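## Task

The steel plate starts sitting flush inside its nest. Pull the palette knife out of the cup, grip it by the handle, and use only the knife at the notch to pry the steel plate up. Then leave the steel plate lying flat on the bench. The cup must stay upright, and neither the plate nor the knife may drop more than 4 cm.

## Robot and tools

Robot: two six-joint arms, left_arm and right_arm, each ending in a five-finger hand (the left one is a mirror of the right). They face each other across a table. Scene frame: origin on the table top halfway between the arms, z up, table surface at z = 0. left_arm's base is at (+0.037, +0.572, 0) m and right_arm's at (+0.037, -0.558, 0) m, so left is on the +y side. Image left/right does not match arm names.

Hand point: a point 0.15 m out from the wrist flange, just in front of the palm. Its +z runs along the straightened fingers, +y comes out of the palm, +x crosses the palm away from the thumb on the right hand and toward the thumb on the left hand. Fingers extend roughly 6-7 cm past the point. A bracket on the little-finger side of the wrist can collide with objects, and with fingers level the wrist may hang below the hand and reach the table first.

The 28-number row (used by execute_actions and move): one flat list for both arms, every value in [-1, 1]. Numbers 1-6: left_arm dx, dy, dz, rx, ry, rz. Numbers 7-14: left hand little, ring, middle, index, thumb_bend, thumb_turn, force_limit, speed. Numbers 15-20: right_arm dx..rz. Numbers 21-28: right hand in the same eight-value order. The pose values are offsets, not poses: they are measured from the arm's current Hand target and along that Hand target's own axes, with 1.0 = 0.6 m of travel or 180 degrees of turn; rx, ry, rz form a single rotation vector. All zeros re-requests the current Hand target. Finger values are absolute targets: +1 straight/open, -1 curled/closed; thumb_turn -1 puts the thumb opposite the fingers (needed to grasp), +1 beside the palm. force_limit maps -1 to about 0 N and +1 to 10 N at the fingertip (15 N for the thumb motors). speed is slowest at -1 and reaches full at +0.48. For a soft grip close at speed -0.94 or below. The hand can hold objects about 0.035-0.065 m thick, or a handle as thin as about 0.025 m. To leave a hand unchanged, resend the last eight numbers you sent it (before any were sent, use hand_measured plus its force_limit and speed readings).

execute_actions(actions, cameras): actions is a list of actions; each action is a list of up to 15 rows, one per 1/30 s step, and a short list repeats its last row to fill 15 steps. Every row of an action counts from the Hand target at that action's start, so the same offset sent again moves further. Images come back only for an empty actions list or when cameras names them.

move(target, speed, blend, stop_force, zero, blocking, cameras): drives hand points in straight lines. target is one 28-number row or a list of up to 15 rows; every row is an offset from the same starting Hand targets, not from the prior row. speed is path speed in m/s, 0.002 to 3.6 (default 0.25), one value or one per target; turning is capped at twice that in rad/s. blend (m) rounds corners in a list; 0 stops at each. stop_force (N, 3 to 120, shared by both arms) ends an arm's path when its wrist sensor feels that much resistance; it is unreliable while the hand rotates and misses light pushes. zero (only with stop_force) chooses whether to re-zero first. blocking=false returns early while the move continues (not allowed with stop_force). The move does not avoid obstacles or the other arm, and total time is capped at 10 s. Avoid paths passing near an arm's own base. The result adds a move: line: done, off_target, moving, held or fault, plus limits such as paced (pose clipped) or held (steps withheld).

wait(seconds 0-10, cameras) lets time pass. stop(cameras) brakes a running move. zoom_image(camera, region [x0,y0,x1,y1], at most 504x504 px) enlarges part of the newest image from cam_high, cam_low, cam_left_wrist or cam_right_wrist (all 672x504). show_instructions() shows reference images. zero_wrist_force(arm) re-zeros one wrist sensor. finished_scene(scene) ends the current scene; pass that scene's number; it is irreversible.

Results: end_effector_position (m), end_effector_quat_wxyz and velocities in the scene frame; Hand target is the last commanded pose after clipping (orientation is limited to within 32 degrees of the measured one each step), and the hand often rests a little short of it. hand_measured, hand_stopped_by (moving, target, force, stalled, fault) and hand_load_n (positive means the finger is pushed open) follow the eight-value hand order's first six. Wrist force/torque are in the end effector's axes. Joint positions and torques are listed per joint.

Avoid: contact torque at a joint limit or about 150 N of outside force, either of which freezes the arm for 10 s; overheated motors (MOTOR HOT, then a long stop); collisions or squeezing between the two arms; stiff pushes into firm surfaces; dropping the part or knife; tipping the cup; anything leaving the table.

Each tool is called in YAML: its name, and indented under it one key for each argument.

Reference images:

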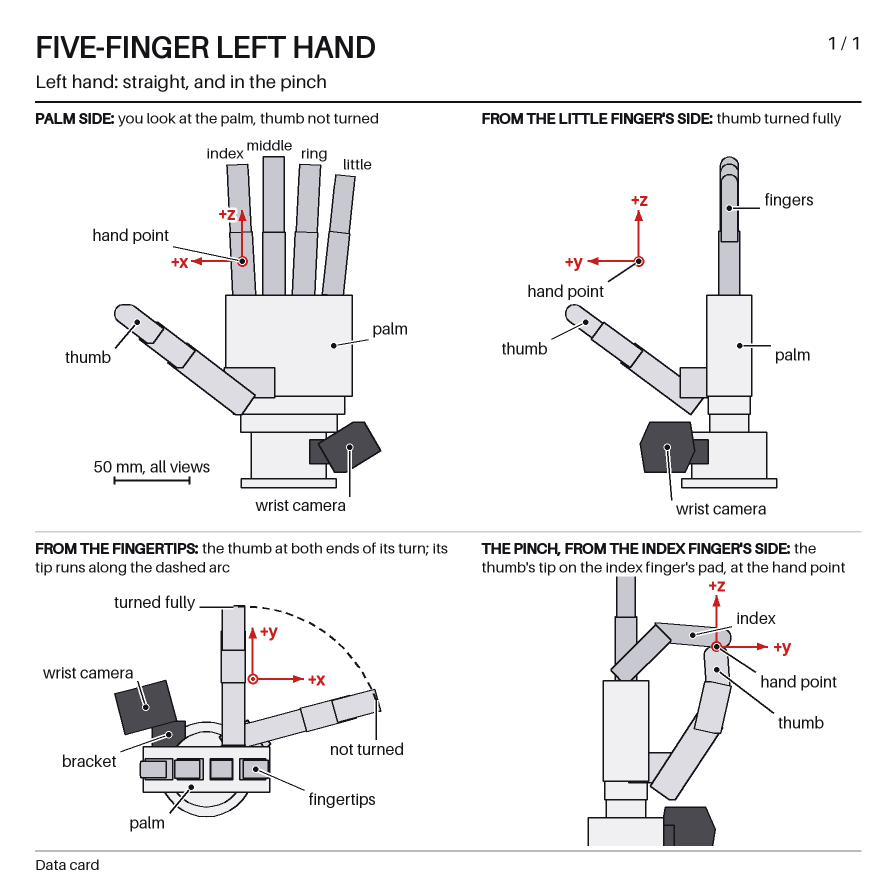

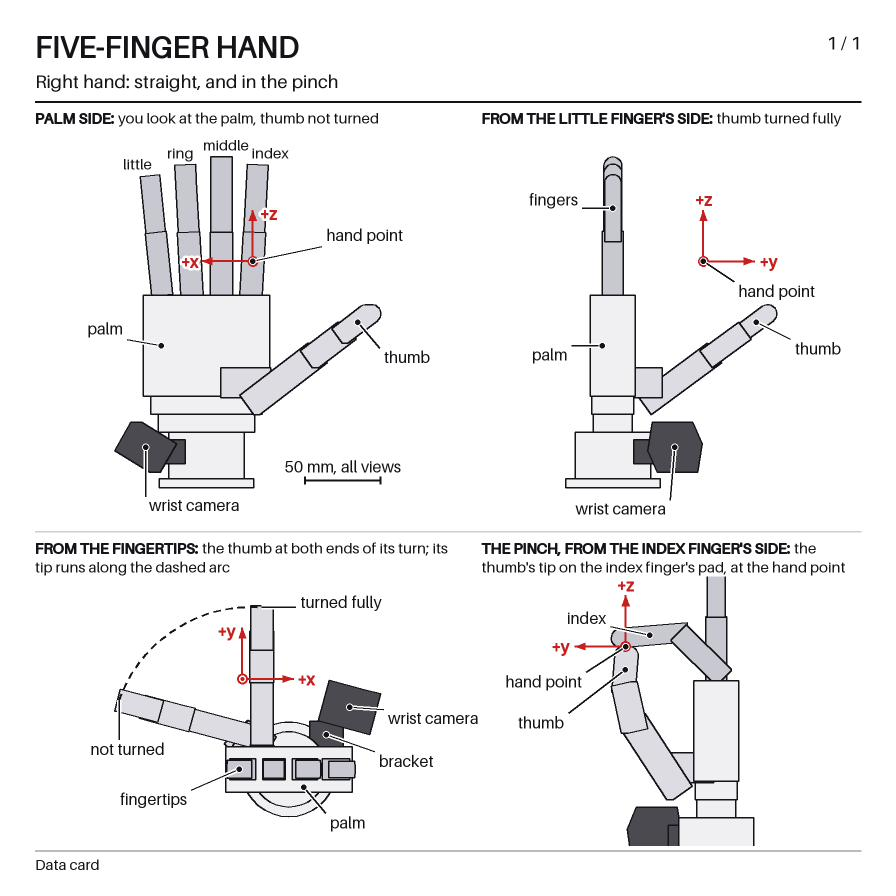

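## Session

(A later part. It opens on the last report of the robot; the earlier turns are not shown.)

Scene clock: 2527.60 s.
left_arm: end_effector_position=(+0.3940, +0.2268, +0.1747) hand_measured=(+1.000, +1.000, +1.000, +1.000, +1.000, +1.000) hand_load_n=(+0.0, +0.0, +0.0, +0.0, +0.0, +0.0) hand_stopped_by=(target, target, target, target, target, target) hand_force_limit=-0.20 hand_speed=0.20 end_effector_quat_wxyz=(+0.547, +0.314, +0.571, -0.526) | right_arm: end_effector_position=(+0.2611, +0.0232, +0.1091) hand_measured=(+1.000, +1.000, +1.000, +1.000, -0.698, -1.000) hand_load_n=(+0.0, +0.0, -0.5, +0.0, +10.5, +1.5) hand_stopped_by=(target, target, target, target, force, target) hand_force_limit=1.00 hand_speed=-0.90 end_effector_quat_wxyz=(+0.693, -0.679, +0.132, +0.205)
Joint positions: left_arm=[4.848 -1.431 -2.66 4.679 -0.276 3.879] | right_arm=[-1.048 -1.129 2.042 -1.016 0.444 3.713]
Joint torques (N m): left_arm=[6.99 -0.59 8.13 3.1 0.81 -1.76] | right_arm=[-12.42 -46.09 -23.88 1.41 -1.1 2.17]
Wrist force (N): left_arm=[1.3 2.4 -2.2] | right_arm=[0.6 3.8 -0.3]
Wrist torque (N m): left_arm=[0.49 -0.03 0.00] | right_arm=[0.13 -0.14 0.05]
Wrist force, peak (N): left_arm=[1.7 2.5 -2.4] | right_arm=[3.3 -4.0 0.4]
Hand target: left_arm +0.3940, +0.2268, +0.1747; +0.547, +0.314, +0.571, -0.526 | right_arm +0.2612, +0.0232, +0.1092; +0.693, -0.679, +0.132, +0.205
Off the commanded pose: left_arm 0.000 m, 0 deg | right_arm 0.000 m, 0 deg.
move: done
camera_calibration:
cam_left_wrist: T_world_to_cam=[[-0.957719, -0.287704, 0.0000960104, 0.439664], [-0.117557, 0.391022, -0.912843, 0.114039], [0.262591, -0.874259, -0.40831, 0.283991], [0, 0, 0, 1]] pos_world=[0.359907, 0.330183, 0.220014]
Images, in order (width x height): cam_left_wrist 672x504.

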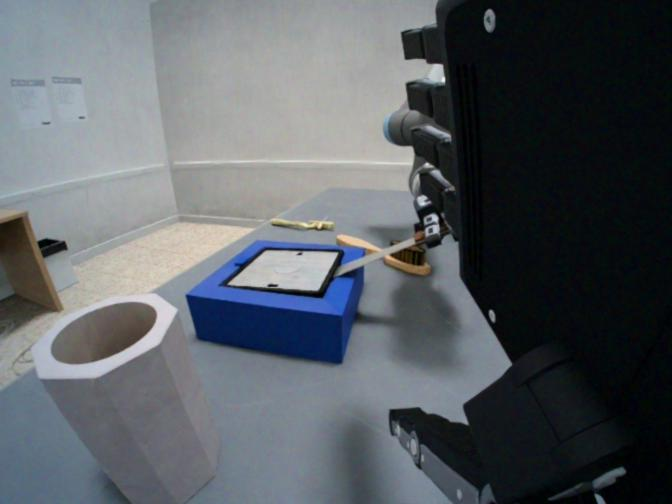

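move:
  target: [0,0,0,0,0,0,1,1,1,1,1,1,-0.2,0.2,0.01182,-0.00616,-0.0001,0,0,0,1,1,1,1,-1.0,-1,1.0,-0.9]
  speed: 0.015
  stop_force: 8
  cameras: ["cam_left_wrist","cam_low"]

zoom_image:
  camera: "cam_left_wrist"
  region: [300, 235, 360, 290]

zoom_image:
  camera: "cam_low"
  region: [552, 240, 672, 330]

Scene clock: 2552.07 s.
left_arm: end_effector_position=(+0.3940, +0.2268, +0.1747) hand_measured=(+1.000, +1.000, +1.000, +1.000, +1.000, +1.000) hand_load_n=(+0.0, +0.0, +0.0, +0.0, +0.0, +0.0) hand_stopped_by=(target, target, target, target, target, target) hand_force_limit=-0.20 hand_speed=0.20 end_effector_quat_wxyz=(+0.547, +0.314, +0.571, -0.526) | right_arm: end_effector_position=(+0.2691, +0.0239, +0.1092) hand_measured=(+1.000, +1.000, +1.000, +1.000, -0.698, -1.000) hand_load_n=(-0.5, +0.0, +0.0, +0.0, +13.0, +2.5) hand_stopped_by=(target, target, target, target, force, target) hand_force_limit=1.00 hand_speed=-0.90 end_effector_quat_wxyz=(+0.693, -0.679, +0.132, +0.205)
Joint positions: left_arm=[4.848 -1.431 -2.66 4.679 -0.276 3.879] | right_arm=[-1.056 -1.12 2.025 -1.01 0.436 3.715]
Joint torques (N m): left_arm=[6.56 -1.81 7.4 3.1 0.9 -1.84] | right_arm=[-13.14 -24.72 -25.12 1.19 -0.57 2.3]
Wrist force (N): left_arm=[1.5 2.3 -1.9] | right_arm=[-1.0 4.7 -0.7]
Wrist torque (N m): left_arm=[0.47 -0.06 0.02] | right_arm=[0.20 -0.05 0.03]
Wrist force, peak (N): left_arm=[1.6 2.6 -2.5] | right_arm=[-1.4 4.6 -0.8]
Hand target: left_arm +0.3940, +0.2268, +0.1747; +0.547, +0.314, +0.571, -0.526 | right_arm +0.2691, +0.0239, +0.1092; +0.693, -0.679, +0.132, +0.205
Off the commanded pose: left_arm 0.000 m, 0 deg | right_arm 0.000 m, 0 deg.
move: done
camera_calibration:
cam_left_wrist: T_world_to_cam=[[-0.957719, -0.287704, 0.0000960104, 0.439664], [-0.117557, 0.391022, -0.912843, 0.114039], [0.262591, -0.874259, -0.40831, 0.283991], [0, 0, 0, 1]] pos_world=[0.359907, 0.330183, 0.220014]
Images, in order (width x height): cam_low 672x504, cam_left_wrist 672x504.

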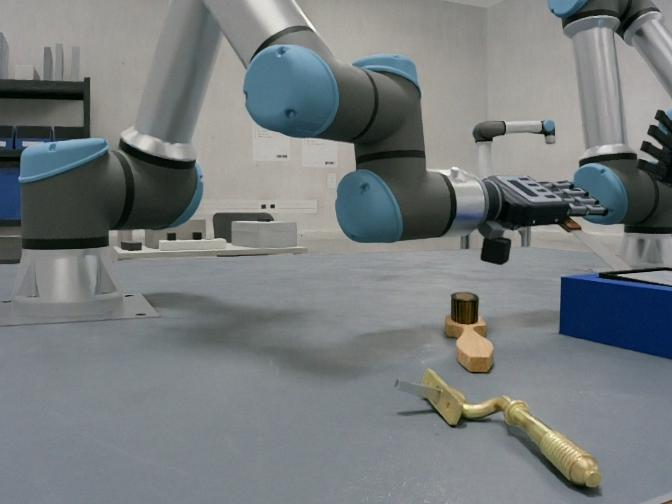

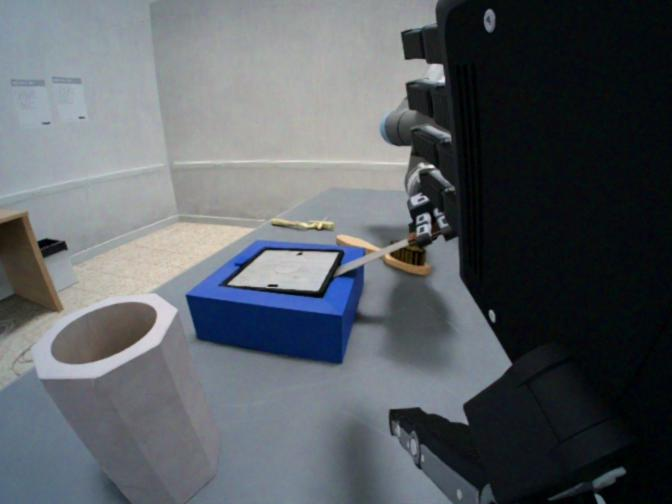

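Scaled by 8.400 from the camera's 672x504 image, which has a finer 960x720 frame.

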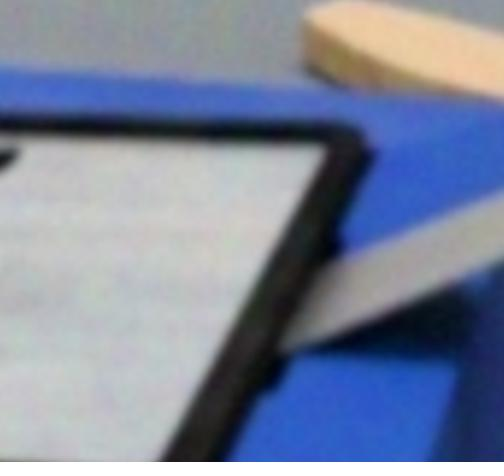

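Scaled by 4.200 from the camera's 672x504 image, which has a finer 960x720 frame.

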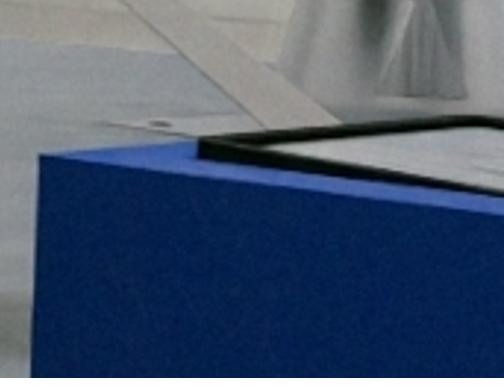

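move:
  target: [0,0,0,0,0,0,1,1,1,1,1,1,-0.2,0.2,0.01478,-0.0077,-0.0001,0,0,0,1,1,1,1,-1.0,-1,1.0,-0.9]
  speed: 0.015
  stop_force: 9
  cameras: ["cam_left_wrist","cam_low"]

zoom_image:
  camera: "cam_left_wrist"
  region: [300, 220, 440, 320]

zoom_image:
  camera: "cam_low"
  region: [552, 220, 672, 310]

Scene clock: 2562.30 s.
left_arm: end_effector_position=(+0.3940, +0.2268, +0.1747) hand_measured=(+1.000, +1.000, +1.000, +1.000, +1.000, +1.000) hand_load_n=(+0.0, +0.0, +0.0, +0.0, +0.0, +0.0) hand_stopped_by=(target, target, target, target, target, target) hand_force_limit=-0.20 hand_speed=0.20 end_effector_quat_wxyz=(+0.547, +0.314, +0.571, -0.526) | right_arm: end_effector_position=(+0.2701, +0.0240, +0.1092) hand_measured=(+1.000, +1.000, +1.000, +1.000, -0.698, -1.000) hand_load_n=(+0.0, +0.0, +0.0, +0.0, +13.0, +3.0) hand_stopped_by=(target, target, target, target, force, target) hand_force_limit=1.00 hand_speed=-0.90 end_effector_quat_wxyz=(+0.693, -0.679, +0.132, +0.205)
Joint positions: left_arm=[4.848 -1.431 -2.66 4.679 -0.276 3.879] | right_arm=[-1.057 -1.119 2.023 -1.009 0.435 3.715]
Joint torques (N m): left_arm=[5.43 0.02 6.79 3.23 0.84 -1.71] | right_arm=[7.48 -43.55 -7.33 -4.03 2.04 -3.4]
Wrist force (N): left_arm=[1.3 2.0 -1.8] | right_arm=[-8.7 4.0 -0.2]
Wrist torque (N m): left_arm=[0.42 -0.01 0.01] | right_arm=[0.17 0.09 -0.33]
Wrist force, peak (N): left_arm=[1.7 2.6 -2.2] | right_arm=[-17.1 3.5 0.0]
Hand target: left_arm +0.3940, +0.2268, +0.1747; +0.547, +0.314, +0.571, -0.526 | right_arm +0.2701, +0.0240, +0.1092; +0.693, -0.679, +0.132, +0.205 (not the last commanded pose)
Off the commanded pose: left_arm 0.000 m, 0 deg | right_arm 0.009 m, 0 deg.
move: contact (right_arm)
camera_calibration:
cam_left_wrist: T_world_to_cam=[[-0.957719, -0.287704, 0.0000960104, 0.439664], [-0.117557, 0.391022, -0.912843, 0.114039], [0.262591, -0.874259, -0.40831, 0.283991], [0, 0, 0, 1]] pos_world=[0.359907, 0.330183, 0.220014]
Images, in order (width x height): cam_low 672x504, cam_left_wrist 672x504.

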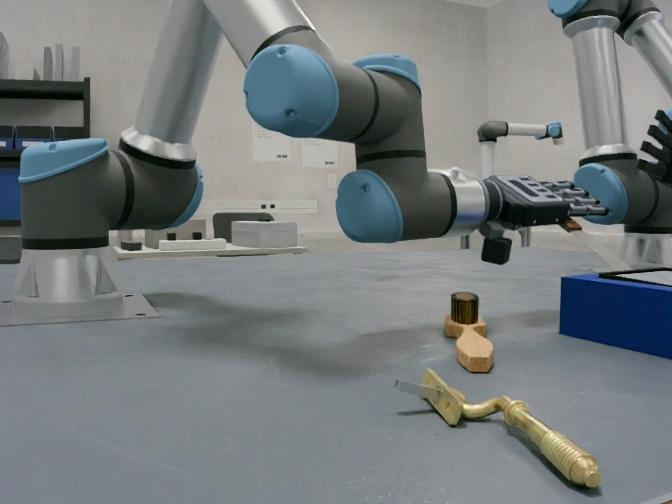

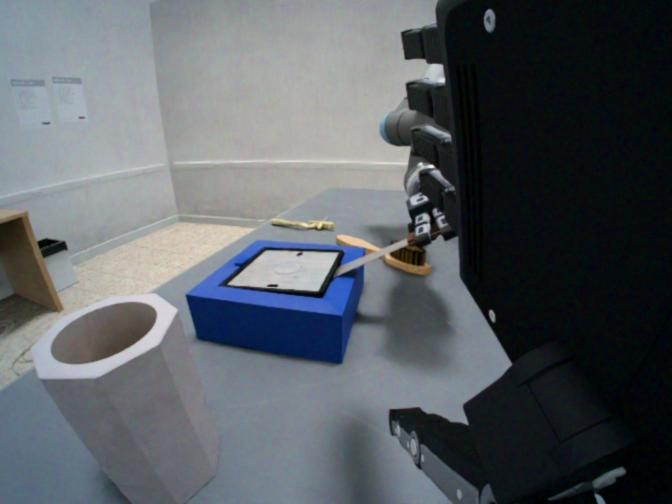

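Scaled by 3.600 from the camera's 672x504 image, which has a finer 960x720 frame.

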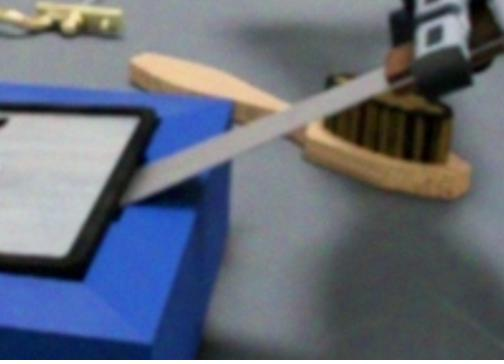

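Scaled by 4.200 from the camera's 672x504 image, which has a finer 960x720 frame.

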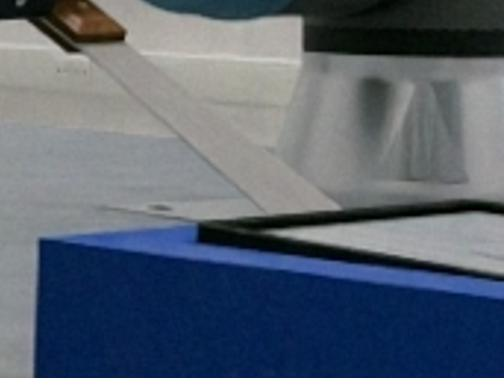

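move:
  target: [0,0,0,0,0,0,1,1,1,1,1,1,-0.2,0.2,-0.02071,0.00732,0.0001,0,0,0,1,1,1,1,-1.0,-1,1.0,-0.9]
  speed: 0.025

move:
  target:
    - [0,0,0,0,0,0,1,1,1,1,1,1,-0.2,0.2,0.0074,0.02665,0,0,0,-0.02639,1,1,1,1,-1.0,-1,1.0,-0.9]
    - [0,0,0,0,0,0,1,1,1,1,1,1,-0.2,0.2,0.01697,0.0526,0,0,0,-0.05278,1,1,1,1,-1.0,-1,1.0,-0.9]
  speed: 0.025
  blend: [0.005,0]
  cameras: ["cam_left_wrist","cam_low","cam_high"]

zoom_image:
  camera: "cam_left_wrist"
  region: [300, 220, 440, 320]

zoom_image:
  camera: "cam_low"
  region: [420, 150, 672, 390]

Scene clock: 2602.00 s.
left_arm: end_effector_position=(+0.3940, +0.2268, +0.1747) hand_measured=(+1.000, +1.000, +1.000, +1.000, +1.000, +1.000) hand_load_n=(+0.0, +0.0, +0.0, +0.0, +0.0, +0.0) hand_stopped_by=(target, target, target, target, target, target) hand_force_limit=-0.20 hand_speed=0.20 end_effector_quat_wxyz=(+0.547, +0.314, +0.571, -0.526) | right_arm: end_effector_position=(+0.2572, +0.0227, +0.1110) hand_measured=(+1.000, +1.000, +1.000, +1.000, -0.698, -1.000) hand_load_n=(+0.0, +0.0, +0.0, +0.0, +10.0, +1.5) hand_stopped_by=(target, target, target, target, force, target) hand_force_limit=1.00 hand_speed=-0.90 end_effector_quat_wxyz=(+0.693, -0.679, +0.132, +0.205)
Joint positions: left_arm=[4.848 -1.431 -2.66 4.679 -0.276 3.879] | right_arm=[-1.044 -1.138 2.05 -1.013 0.447 3.712]
Joint torques (N m): left_arm=[6.19 0.53 8.24 3.02 0.91 -1.83] | right_arm=[11.64 -44.28 -5.01 -3.44 1.76 -3.35]
Wrist force (N): left_arm=[1.2 2.2 -2.2] | right_arm=[1.8 3.8 -0.7]
Wrist torque (N m): left_arm=[0.47 -0.02 0.00] | right_arm=[0.16 -0.14 0.10]
Wrist force, peak (N): left_arm=[1.4 2.7 -2.5] | right_arm=[-9.2 3.7 -0.1]
Hand target: left_arm +0.3940, +0.2268, +0.1747; +0.547, +0.314, +0.571, -0.526 | right_arm +0.2571, +0.0227, +0.1110; +0.693, -0.679, +0.132, +0.205
Off the commanded pose: left_arm 0.000 m, 0 deg | right_arm 0.000 m, 0 deg.
move: done

Scene clock: 2605.67 s.
left_arm: end_effector_position=(+0.3940, +0.2268, +0.1747) hand_measured=(+1.000, +1.000, +1.000, +1.000, +1.000, +1.000) hand_load_n=(+0.0, +0.0, -0.5, +0.0, +0.0, +0.0) hand_stopped_by=(target, target, target, target, target, target) hand_force_limit=-0.20 hand_speed=0.20 end_effector_quat_wxyz=(+0.547, +0.314, +0.571, -0.526) | right_arm: end_effector_position=(+0.2515, +0.0236, +0.0784) hand_measured=(+1.000, +1.000, +1.000, +1.000, -0.698, -1.000) hand_load_n=(+0.0, +0.0, +0.0, +0.0, +10.0, +1.5) hand_stopped_by=(target, target, target, target, force, target) hand_force_limit=1.00 hand_speed=-0.90 end_effector_quat_wxyz=(+0.708, -0.687, +0.075, +0.147)
Joint positions: left_arm=[4.848 -1.431 -2.66 4.679 -0.276 3.879] | right_arm=[-1.029 -1.1 2.085 -1.084 0.463 3.543]
Joint torques (N m): left_arm=[5.97 -0.73 6.76 3.07 0.63 -1.76] | right_arm=[11.44 -24.1 -4.23 -3.46 1.61 -3.28]
Wrist force (N): left_arm=[1.4 2.3 -2.0] | right_arm=[1.2 4.0 -0.2]
Wrist torque (N m): left_arm=[0.47 -0.04 0.01] | right_arm=[0.17 -0.10 0.11]
Wrist force, peak (N): left_arm=[1.6 2.6 -2.4] | right_arm=[1.4 4.1 0.0]
Hand target: left_arm +0.3940, +0.2268, +0.1747; +0.547, +0.314, +0.571, -0.526 | right_arm +0.2515, +0.0236, +0.0784; +0.708, -0.687, +0.075, +0.146
Off the commanded pose: left_arm 0.000 m, 0 deg | right_arm 0.000 m, 0 deg.
move: done
camera_calibration:
cam_left_wrist: T_world_to_cam=[[-0.957719, -0.287704, 0.0000960104, 0.439664], [-0.117557, 0.391022, -0.912843, 0.114039], [0.262591, -0.874259, -0.40831, 0.283991], [0, 0, 0, 1]] pos_world=[0.359907, 0.330183, 0.220014]
Images, in order (width x height): cam_high 672x504, cam_low 672x504, cam_left_wrist 672x504.

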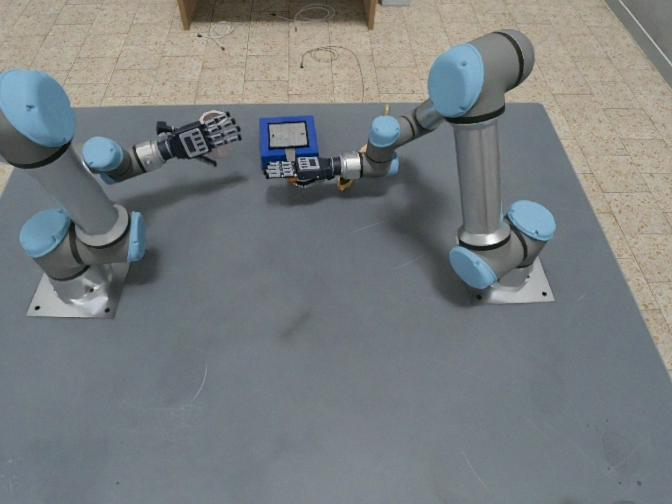

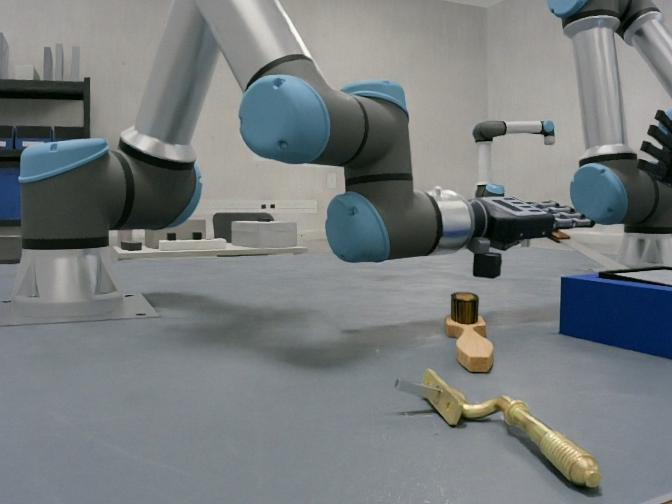

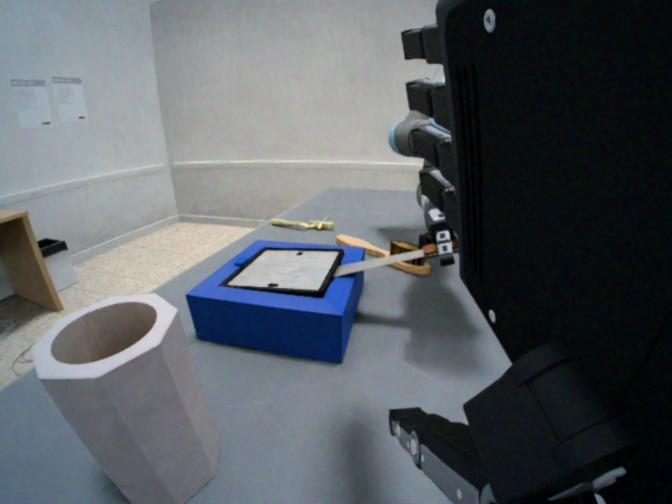

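Scaled by 3.600 from the camera's 672x504 image, which has a finer 960x720 frame.

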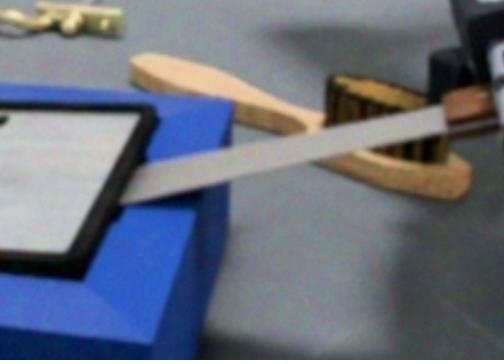

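Scaled by 2.000 from the camera's 672x504 image, which has a finer 960x720 frame.

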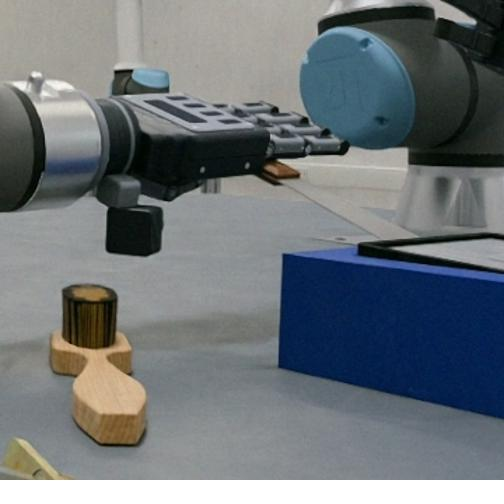

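move:
  target: [0,0,0,0,0,0,1,1,1,1,1,1,-0.2,0.2,0.02,0,0,0,0,0,1,1,1,1,-1.0,-1,1.0,-0.9]
  speed: 0.015
  stop_force: 6
  cameras: ["cam_left_wrist"]

zoom_image:
  camera: "cam_left_wrist"
  region: [300, 220, 440, 320]

Scene clock: 2615.03 s.
left_arm: end_effector_position=(+0.3940, +0.2268, +0.1747) hand_measured=(+1.000, +1.000, +1.000, +1.000, +1.000, +1.000) hand_load_n=(+0.0, +0.0, +0.0, +0.0, +0.0, +0.0) hand_stopped_by=(target, target, target, target, target, target) hand_force_limit=-0.20 hand_speed=0.20 end_effector_quat_wxyz=(+0.547, +0.314, +0.571, -0.526) | right_arm: end_effector_position=(+0.2629, +0.0249, +0.0747) hand_measured=(+1.000, +1.000, +1.000, +1.000, -0.698, -1.000) hand_load_n=(+0.0, -0.5, +0.0, +0.0, +10.0, +1.5) hand_stopped_by=(target, target, target, target, force, target) hand_force_limit=1.00 hand_speed=-0.90 end_effector_quat_wxyz=(+0.708, -0.687, +0.075, +0.146)
Joint positions: left_arm=[4.848 -1.431 -2.66 4.679 -0.276 3.879] | right_arm=[-1.04 -1.078 2.062 -1.085 0.451 3.546]
Joint torques (N m): left_arm=[5.85 0.08 8.02 3.29 0.83 -1.63] | right_arm=[-11.99 -25.23 -22.59 -1.92 -0.91 2.45]
Wrist force (N): left_arm=[1.6 2.1 -2.5] | right_arm=[0.2 3.7 -0.3]
Wrist torque (N m): left_arm=[0.46 -0.07 0.03] | right_arm=[0.13 -0.11 -0.08]
Wrist force, peak (N): left_arm=[1.6 2.6 -2.5] | right_arm=[1.4 4.2 0.0]
Hand target: left_arm +0.3940, +0.2268, +0.1747; +0.547, +0.314, +0.571, -0.526 | right_arm +0.2629, +0.0249, +0.0747; +0.708, -0.687, +0.075, +0.146
Off the commanded pose: left_arm 0.000 m, 0 deg | right_arm 0.000 m, 0 deg.
move: done
camera_calibration:
cam_left_wrist: T_world_to_cam=[[-0.957719, -0.287704, 0.0000960104, 0.439664], [-0.117557, 0.391022, -0.912843, 0.114039], [0.262591, -0.874259, -0.40831, 0.283991], [0, 0, 0, 1]] pos_world=[0.359907, 0.330183, 0.220014]
Images, in order (width x height): cam_left_wrist 672x504.

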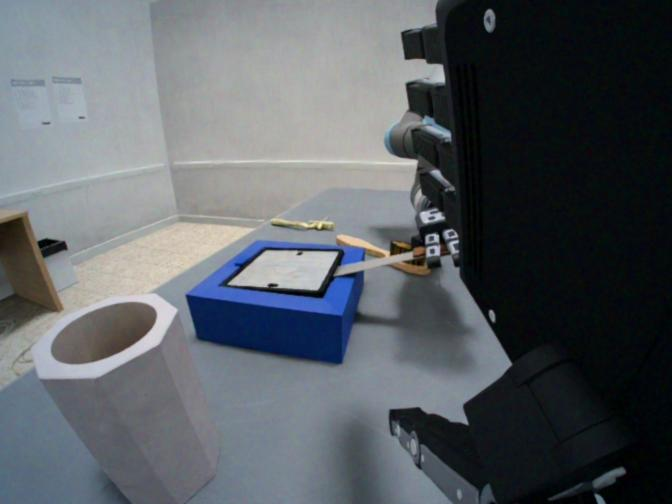

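Scaled by 3.600 from the camera's 672x504 image, which has a finer 960x720 frame.

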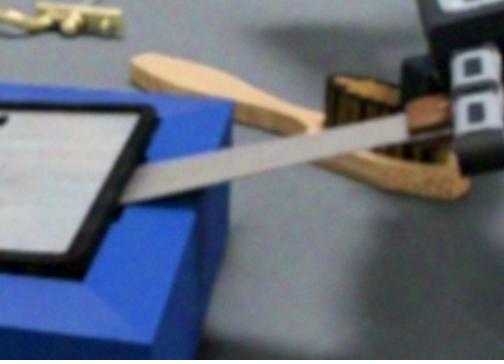

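move:
  target: [0,0,0,0,0,0,1,1,1,1,1,1,-0.2,0.2,0.02,0,0,0,0,0,1,1,1,1,-1.0,-1,1.0,-0.9]
  speed: 0.015
  stop_force: 6
  cameras: ["cam_left_wrist","cam_low"]

zoom_image:
  camera: "cam_left_wrist"
  region: [300, 220, 440, 320]

zoom_image:
  camera: "cam_low"
  region: [420, 150, 672, 390]

Scene clock: 2625.23 s.
left_arm: end_effector_position=(+0.3940, +0.2268, +0.1747) hand_measured=(+1.000, +1.000, +1.000, +1.000, +1.000, +1.000) hand_load_n=(+0.0, +0.0, +0.0, +0.0, +0.0, +0.0) hand_stopped_by=(target, target, target, target, target, target) hand_force_limit=-0.20 hand_speed=0.20 end_effector_quat_wxyz=(+0.547, +0.314, +0.571, -0.526) | right_arm: end_effector_position=(+0.2742, +0.0261, +0.0710) hand_measured=(+1.000, +1.000, +1.000, +1.000, -0.698, -1.000) hand_load_n=(+0.0, +0.0, +0.0, -0.5, +14.5, +1.5) hand_stopped_by=(target, target, target, target, force, target) hand_force_limit=1.00 hand_speed=-0.90 end_effector_quat_wxyz=(+0.708, -0.687, +0.075, +0.146)
Joint positions: left_arm=[4.848 -1.431 -2.66 4.679 -0.276 3.879] | right_arm=[-1.051 -1.057 2.038 -1.084 0.441 3.548]
Joint torques (N m): left_arm=[5.57 -0.17 6.72 2.96 0.73 -1.69] | right_arm=[-13.94 -19.79 -19.97 3.27 -0.26 3.8]
Wrist force (N): left_arm=[1.3 2.3 -2.0] | right_arm=[-6.3 -4.7 0.4]
Wrist torque (N m): left_arm=[0.46 -0.01 0.00] | right_arm=[-0.14 0.04 -2.01]
Wrist force, peak (N): left_arm=[1.5 2.3 -2.7] | right_arm=[-6.2 -4.8 0.6]
Hand target: left_arm +0.3940, +0.2268, +0.1747; +0.547, +0.314, +0.571, -0.526 | right_arm +0.2742, +0.0261, +0.0710; +0.708, -0.687, +0.075, +0.146
Off the commanded pose: left_arm 0.000 m, 0 deg | right_arm 0.000 m, 0 deg.
move: contact (right_arm)
camera_calibration:
cam_left_wrist: T_world_to_cam=[[-0.957719, -0.287704, 0.0000960104, 0.439664], [-0.117557, 0.391022, -0.912843, 0.114039], [0.262591, -0.874259, -0.40831, 0.283991], [0, 0, 0, 1]] pos_world=[0.359907, 0.330183, 0.220014]
Images, in order (width x height): cam_low 672x504, cam_left_wrist 672x504.

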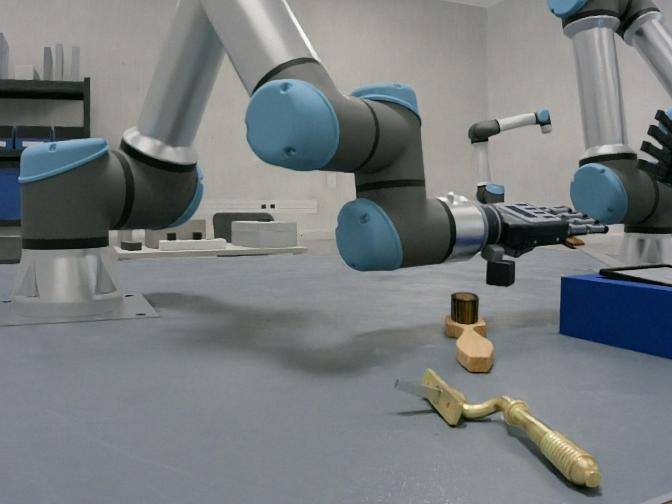

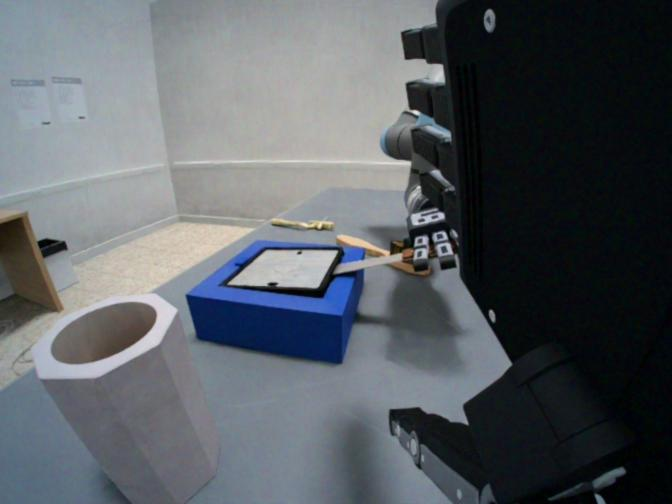

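Scaled by 3.600 from the camera's 672x504 image, which has a finer 960x720 frame.

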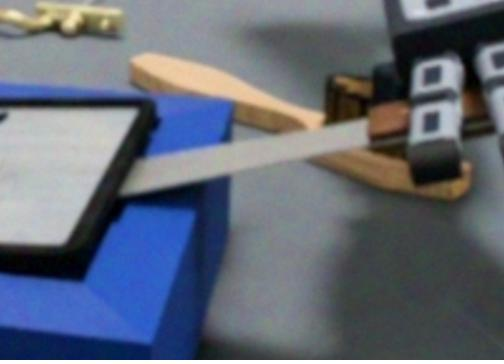

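Scaled by 2.000 from the camera's 672x504 image, which has a finer 960x720 frame.

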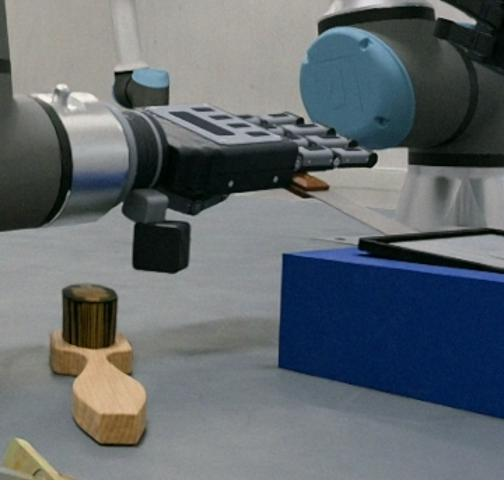

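move:
  target: [0,0,0,0,0,0,1,1,1,1,1,1,-0.2,0.2,0.01063,-0.01043,0.0002,0,0,0,1,1,1,1,-1.0,-1,1.0,-0.9]
  speed: 0.015
  stop_force: 8
  cameras: ["cam_left_wrist","cam_low"]

zoom_image:
  camera: "cam_left_wrist"
  region: [300, 220, 440, 320]

zoom_image:
  camera: "cam_low"
  region: [552, 220, 672, 310]

Scene clock: 2649.03 s.
left_arm: end_effector_position=(+0.3940, +0.2268, +0.1747) hand_measured=(+1.000, +1.000, +1.000, +1.000, +1.000, +1.000) hand_load_n=(+0.0, +0.0, +0.0, +0.0, +0.0, +0.0) hand_stopped_by=(target, target, target, target, target, target) hand_force_limit=-0.20 hand_speed=0.20 end_effector_quat_wxyz=(+0.547, +0.314, +0.571, -0.526) | right_arm: end_effector_position=(+0.2822, +0.0268, +0.0750) hand_measured=(+1.000, +1.000, +1.000, +1.000, -0.698, -1.000) hand_load_n=(+0.0, +0.5, +0.0, +0.0, +10.5, +1.5) hand_stopped_by=(target, target, target, target, force, target) hand_force_limit=1.00 hand_speed=-0.90 end_effector_quat_wxyz=(+0.708, -0.687, +0.075, +0.147)
Joint positions: left_arm=[4.848 -1.431 -2.66 4.679 -0.276 3.879] | right_arm=[-1.059 -1.057 2.02 -1.068 0.433 3.55]
Joint torques (N m): left_arm=[5.85 -1.41 7.73 3.18 0.56 -1.76] | right_arm=[-12.32 -28.83 -23.52 1.22 -0.91 1.05]
Wrist force (N): left_arm=[1.5 2.0 -2.2] | right_arm=[0.2 4.1 -0.7]
Wrist torque (N m): left_arm=[0.44 -0.05 0.03] | right_arm=[0.20 -0.04 -0.06]
Wrist force, peak (N): left_arm=[1.3 2.3 -2.6] | right_arm=[-6.3 -4.9 0.7]
Hand target: left_arm +0.3940, +0.2268, +0.1747; +0.547, +0.314, +0.571, -0.526 | right_arm +0.2822, +0.0268, +0.0750; +0.708, -0.687, +0.075, +0.146
Off the commanded pose: left_arm 0.000 m, 0 deg | right_arm 0.000 m, 0 deg.
move: done
camera_calibration:
cam_left_wrist: T_world_to_cam=[[-0.957719, -0.287704, 0.0000960104, 0.439664], [-0.117557, 0.391022, -0.912843, 0.114039], [0.262591, -0.874259, -0.40831, 0.283991], [0, 0, 0, 1]] pos_world=[0.359907, 0.330183, 0.220014]
Images, in order (width x height): cam_low 672x504, cam_left_wrist 672x504.

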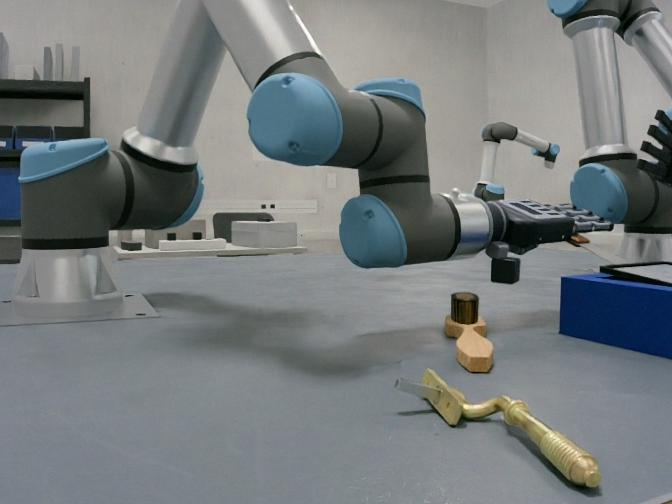

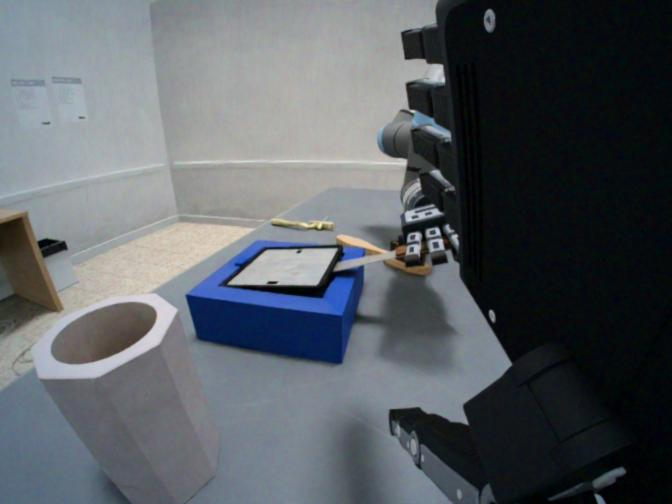

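Scaled by 3.600 from the camera's 672x504 image, which has a finer 960x720 frame.

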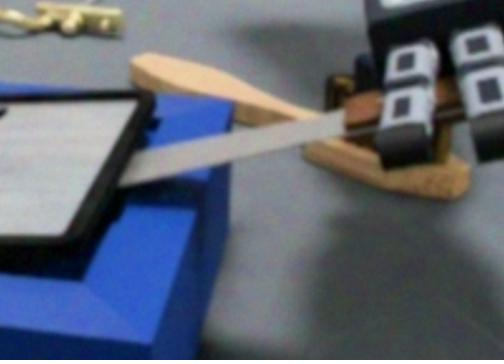

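Scaled by 4.200 from the camera's 672x504 image, which has a finer 960x720 frame.

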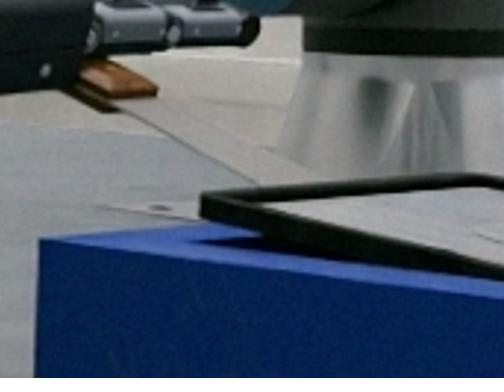

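move:
  target:
    - [0,0,0,0,0,0,1,1,1,1,1,1,-0.2,0.2,-0.00531,-0.03016,0,0,0,0.02778,1,1,1,1,-1.0,-1,1.0,-0.9]
    - [0,0,0,0,0,0,1,1,1,1,1,1,-0.2,0.2,-0.00796,-0.06066,0,0,0,0.05556,1,1,1,1,-1.0,-1,1.0,-0.9]
  speed: 0.02
  blend: [0.005,0]
  stop_force: 12
  cameras: ["cam_left_wrist","cam_low","cam_high"]

zoom_image:
  camera: "cam_left_wrist"
  region: [210, 220, 440, 370]

zoom_image:
  camera: "cam_low"
  region: [552, 220, 672, 310]

Scene clock: 2676.33 s.
left_arm: end_effector_position=(+0.3940, +0.2268, +0.1747) hand_measured=(+1.000, +1.000, +1.000, +1.000, +1.000, +1.000) hand_load_n=(+0.0, +0.0, +0.0, +0.0, +0.0, +0.0) hand_stopped_by=(target, target, target, target, target, target) hand_force_limit=-0.20 hand_speed=0.20 end_effector_quat_wxyz=(+0.547, +0.314, +0.571, -0.526) | right_arm: end_effector_position=(+0.2889, +0.0259, +0.1111) hand_measured=(+1.000, +1.000, +1.000, +1.000, -0.698, -1.000) hand_load_n=(+0.0, +0.0, +0.0, +0.5, +10.5, +2.0) hand_stopped_by=(target, target, target, target, force, target) hand_force_limit=1.00 hand_speed=-0.90 end_effector_quat_wxyz=(+0.692, -0.678, +0.135, +0.208)
Joint positions: left_arm=[4.848 -1.431 -2.66 4.679 -0.276 3.879] | right_arm=[-1.074 -1.097 1.979 -0.991 0.417 3.729]
Joint torques (N m): left_arm=[5.61 0.59 9.13 3.05 0.57 -1.47] | right_arm=[-12.8 -48.61 -25.24 1.39 -0.82 2.46]
Wrist force (N): left_arm=[1.3 2.3 -2.4] | right_arm=[0.8 3.8 -0.5]
Wrist torque (N m): left_arm=[0.48 -0.04 0.00] | right_arm=[0.18 -0.15 -0.02]
Wrist force, peak (N): left_arm=[1.7 2.6 -2.4] | right_arm=[0.6 4.6 -0.9]
Hand target: left_arm +0.3940, +0.2268, +0.1747; +0.547, +0.314, +0.571, -0.526 | right_arm +0.2889, +0.0259, +0.1111; +0.692, -0.678, +0.135, +0.208
Off the commanded pose: left_arm 0.000 m, 0 deg | right_arm 0.000 m, 0 deg.
move: done
camera_calibration:
cam_left_wrist: T_world_to_cam=[[-0.957719, -0.287704, 0.0000960104, 0.439664], [-0.117557, 0.391022, -0.912843, 0.114039], [0.262591, -0.874259, -0.40831, 0.283991], [0, 0, 0, 1]] pos_world=[0.359907, 0.330183, 0.220014]
Images, in order (width x height): cam_high 672x504, cam_low 672x504, cam_left_wrist 672x504.

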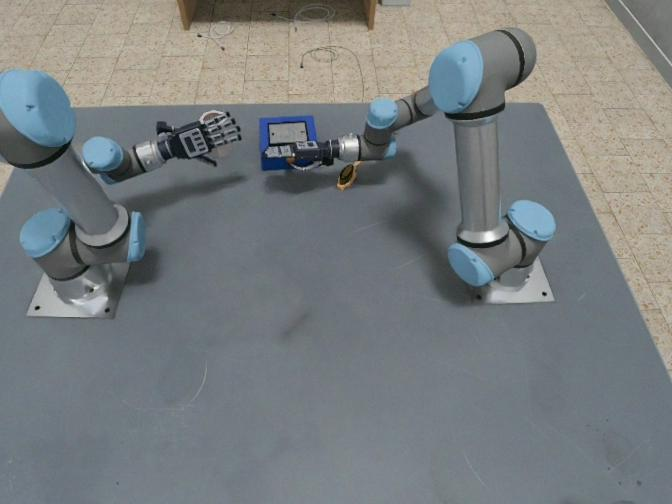

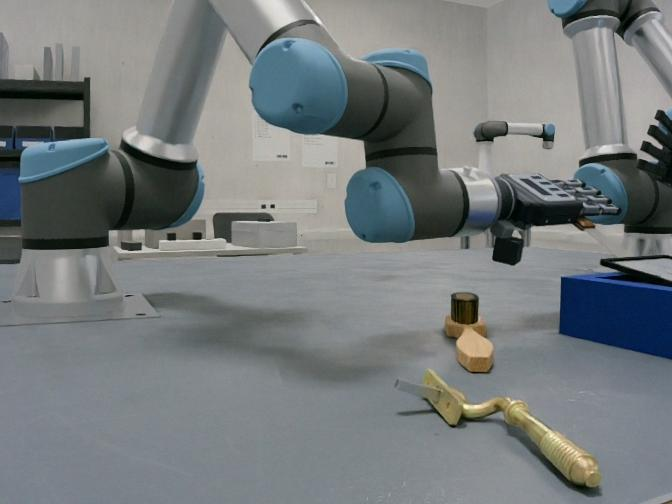

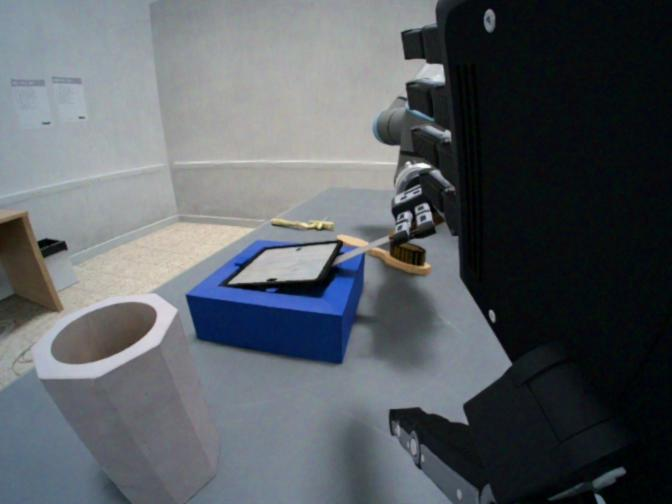

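Scaled by 2.191 from the camera's 672x504 image, which has a finer 960x720 frame.

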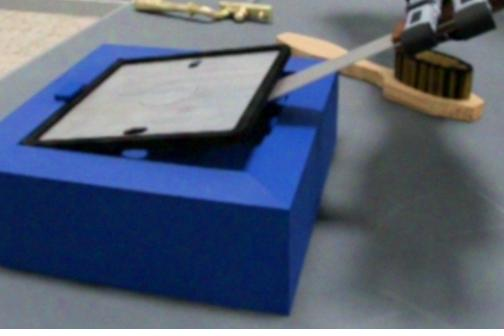

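Scaled by 4.200 from the camera's 672x504 image, which has a finer 960x720 frame.

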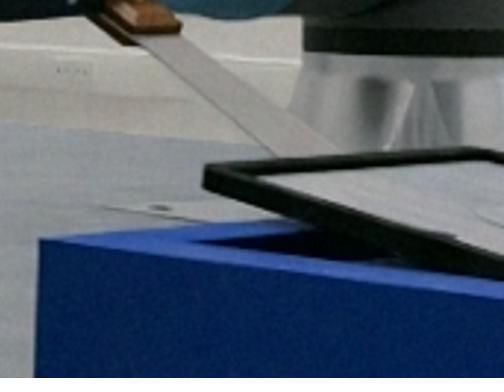

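move:
  target: [-0.2753,0.0663,0.1987,-0.0132,0.552,0.1123,1,1,1,1,1,1,-0.2,0.2,0,0,0,0,0,0,1,1,1,1,-1.0,-1,1.0,-0.9]
  speed: 0.2
  cameras: ["cam_high","cam_low","cam_left_wrist"]

Scene clock: 2778.40 s.
left_arm: end_effector_position=(+0.4998, +0.1600, +0.3402) hand_measured=(+1.000, +1.000, +1.000, +1.000, +1.000, +1.000) hand_load_n=(+0.0, +0.0, +0.0, +0.0, +0.0, +0.0) hand_stopped_by=(target, target, target, target, target, target) hand_force_limit=-0.20 hand_speed=0.20 end_effector_quat_wxyz=(+0.001, +0.676, +0.737, +0.000) | right_arm: end_effector_position=(+0.2889, +0.0259, +0.1111) hand_measured=(+1.000, +1.000, +1.000, +1.000, -0.698, -1.000) hand_load_n=(+0.0, +0.0, +0.0, +0.0, +10.5, +1.5) hand_stopped_by=(target, target, target, target, force, target) hand_force_limit=1.00 hand_speed=-0.90 end_effector_quat_wxyz=(+0.692, -0.678, +0.135, +0.208)
Joint positions: left_arm=[4.165 -2.463 -0.255 1.149 -1.571 5.584] | right_arm=[-1.074 -1.097 1.979 -0.991 0.417 3.729]
Joint torques (N m): left_arm=[-9.42 42.78 24.59 -3.78 -2.4 -1.89] | right_arm=[-8.16 -31.41 -20.26 0.63 -0.87 2.31]
Wrist force (N): left_arm=[0.0 0.4 -1.7] | right_arm=[0.6 4.3 -0.4]
Wrist torque (N m): left_arm=[0.18 0.01 0.02] | right_arm=[0.23 -0.12 -0.02]
Wrist force, peak (N): left_arm=[1.5 2.5 -2.9] | right_arm=[0.8 4.7 -0.4]
Hand target: left_arm +0.4999, +0.1600, +0.3402; +0.001, +0.676, +0.737, +0.000 | right_arm +0.2889, +0.0259, +0.1111; +0.692, -0.678, +0.135, +0.208
Off the commanded pose: left_arm 0.000 m, 0 deg | right_arm 0.000 m, 0 deg.
move: done
camera_calibration:
cam_left_wrist: T_world_to_cam=[[-0.984904, 0.172882, 0.00874847, 0.458793], [0.150049, 0.827439, 0.541138, -0.394511], [0.0863143, 0.534282, -0.840888, 0.275256], [0, 0, 0, 1]] pos_world=[0.487304, 0.100052, 0.44093]
Images, in order (width x height): cam_high 672x504, cam_low 672x504, cam_left_wrist 672x504.

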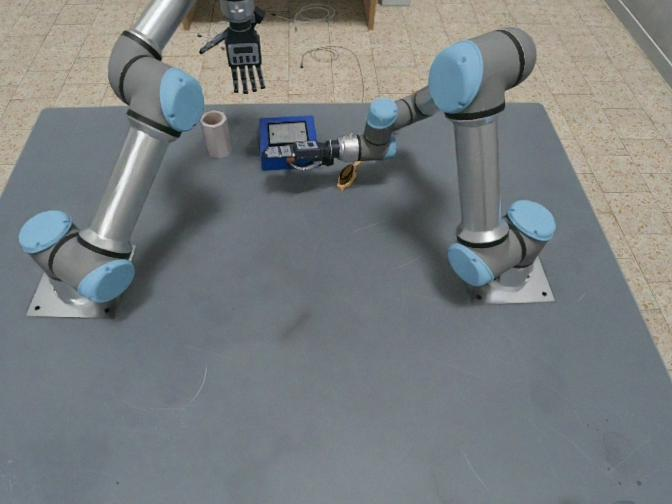

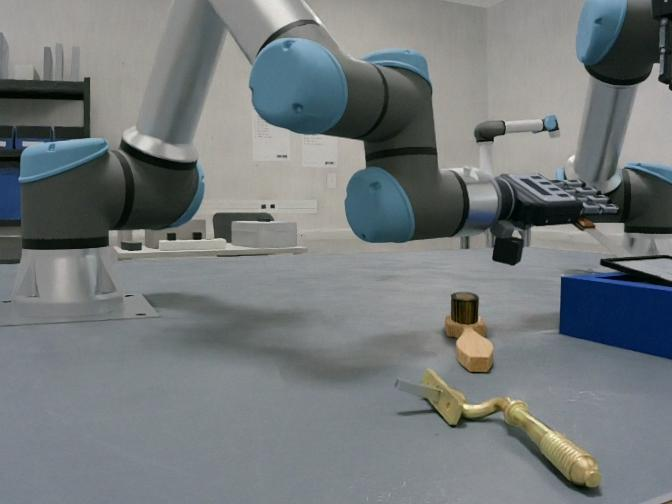

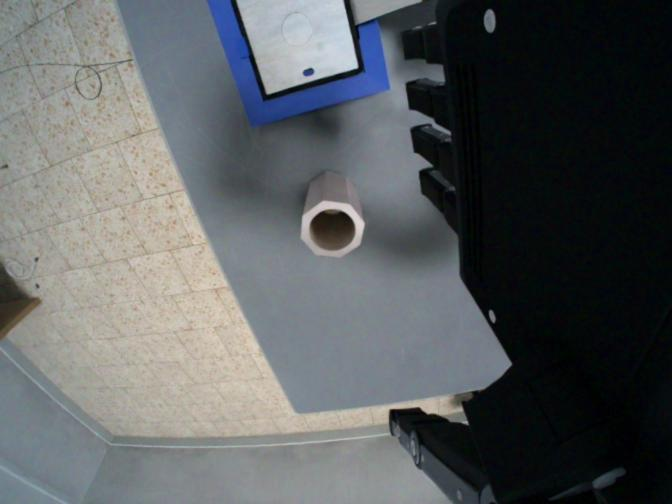

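zoom_image:
  camera: "cam_left_wrist"
  region: [200, 0, 460, 140]

Scaled by 1.938 from the camera's 672x504 image, which has a finer 960x720 frame.

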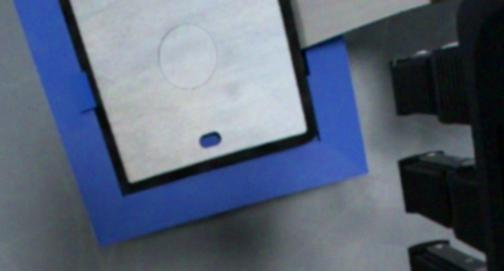

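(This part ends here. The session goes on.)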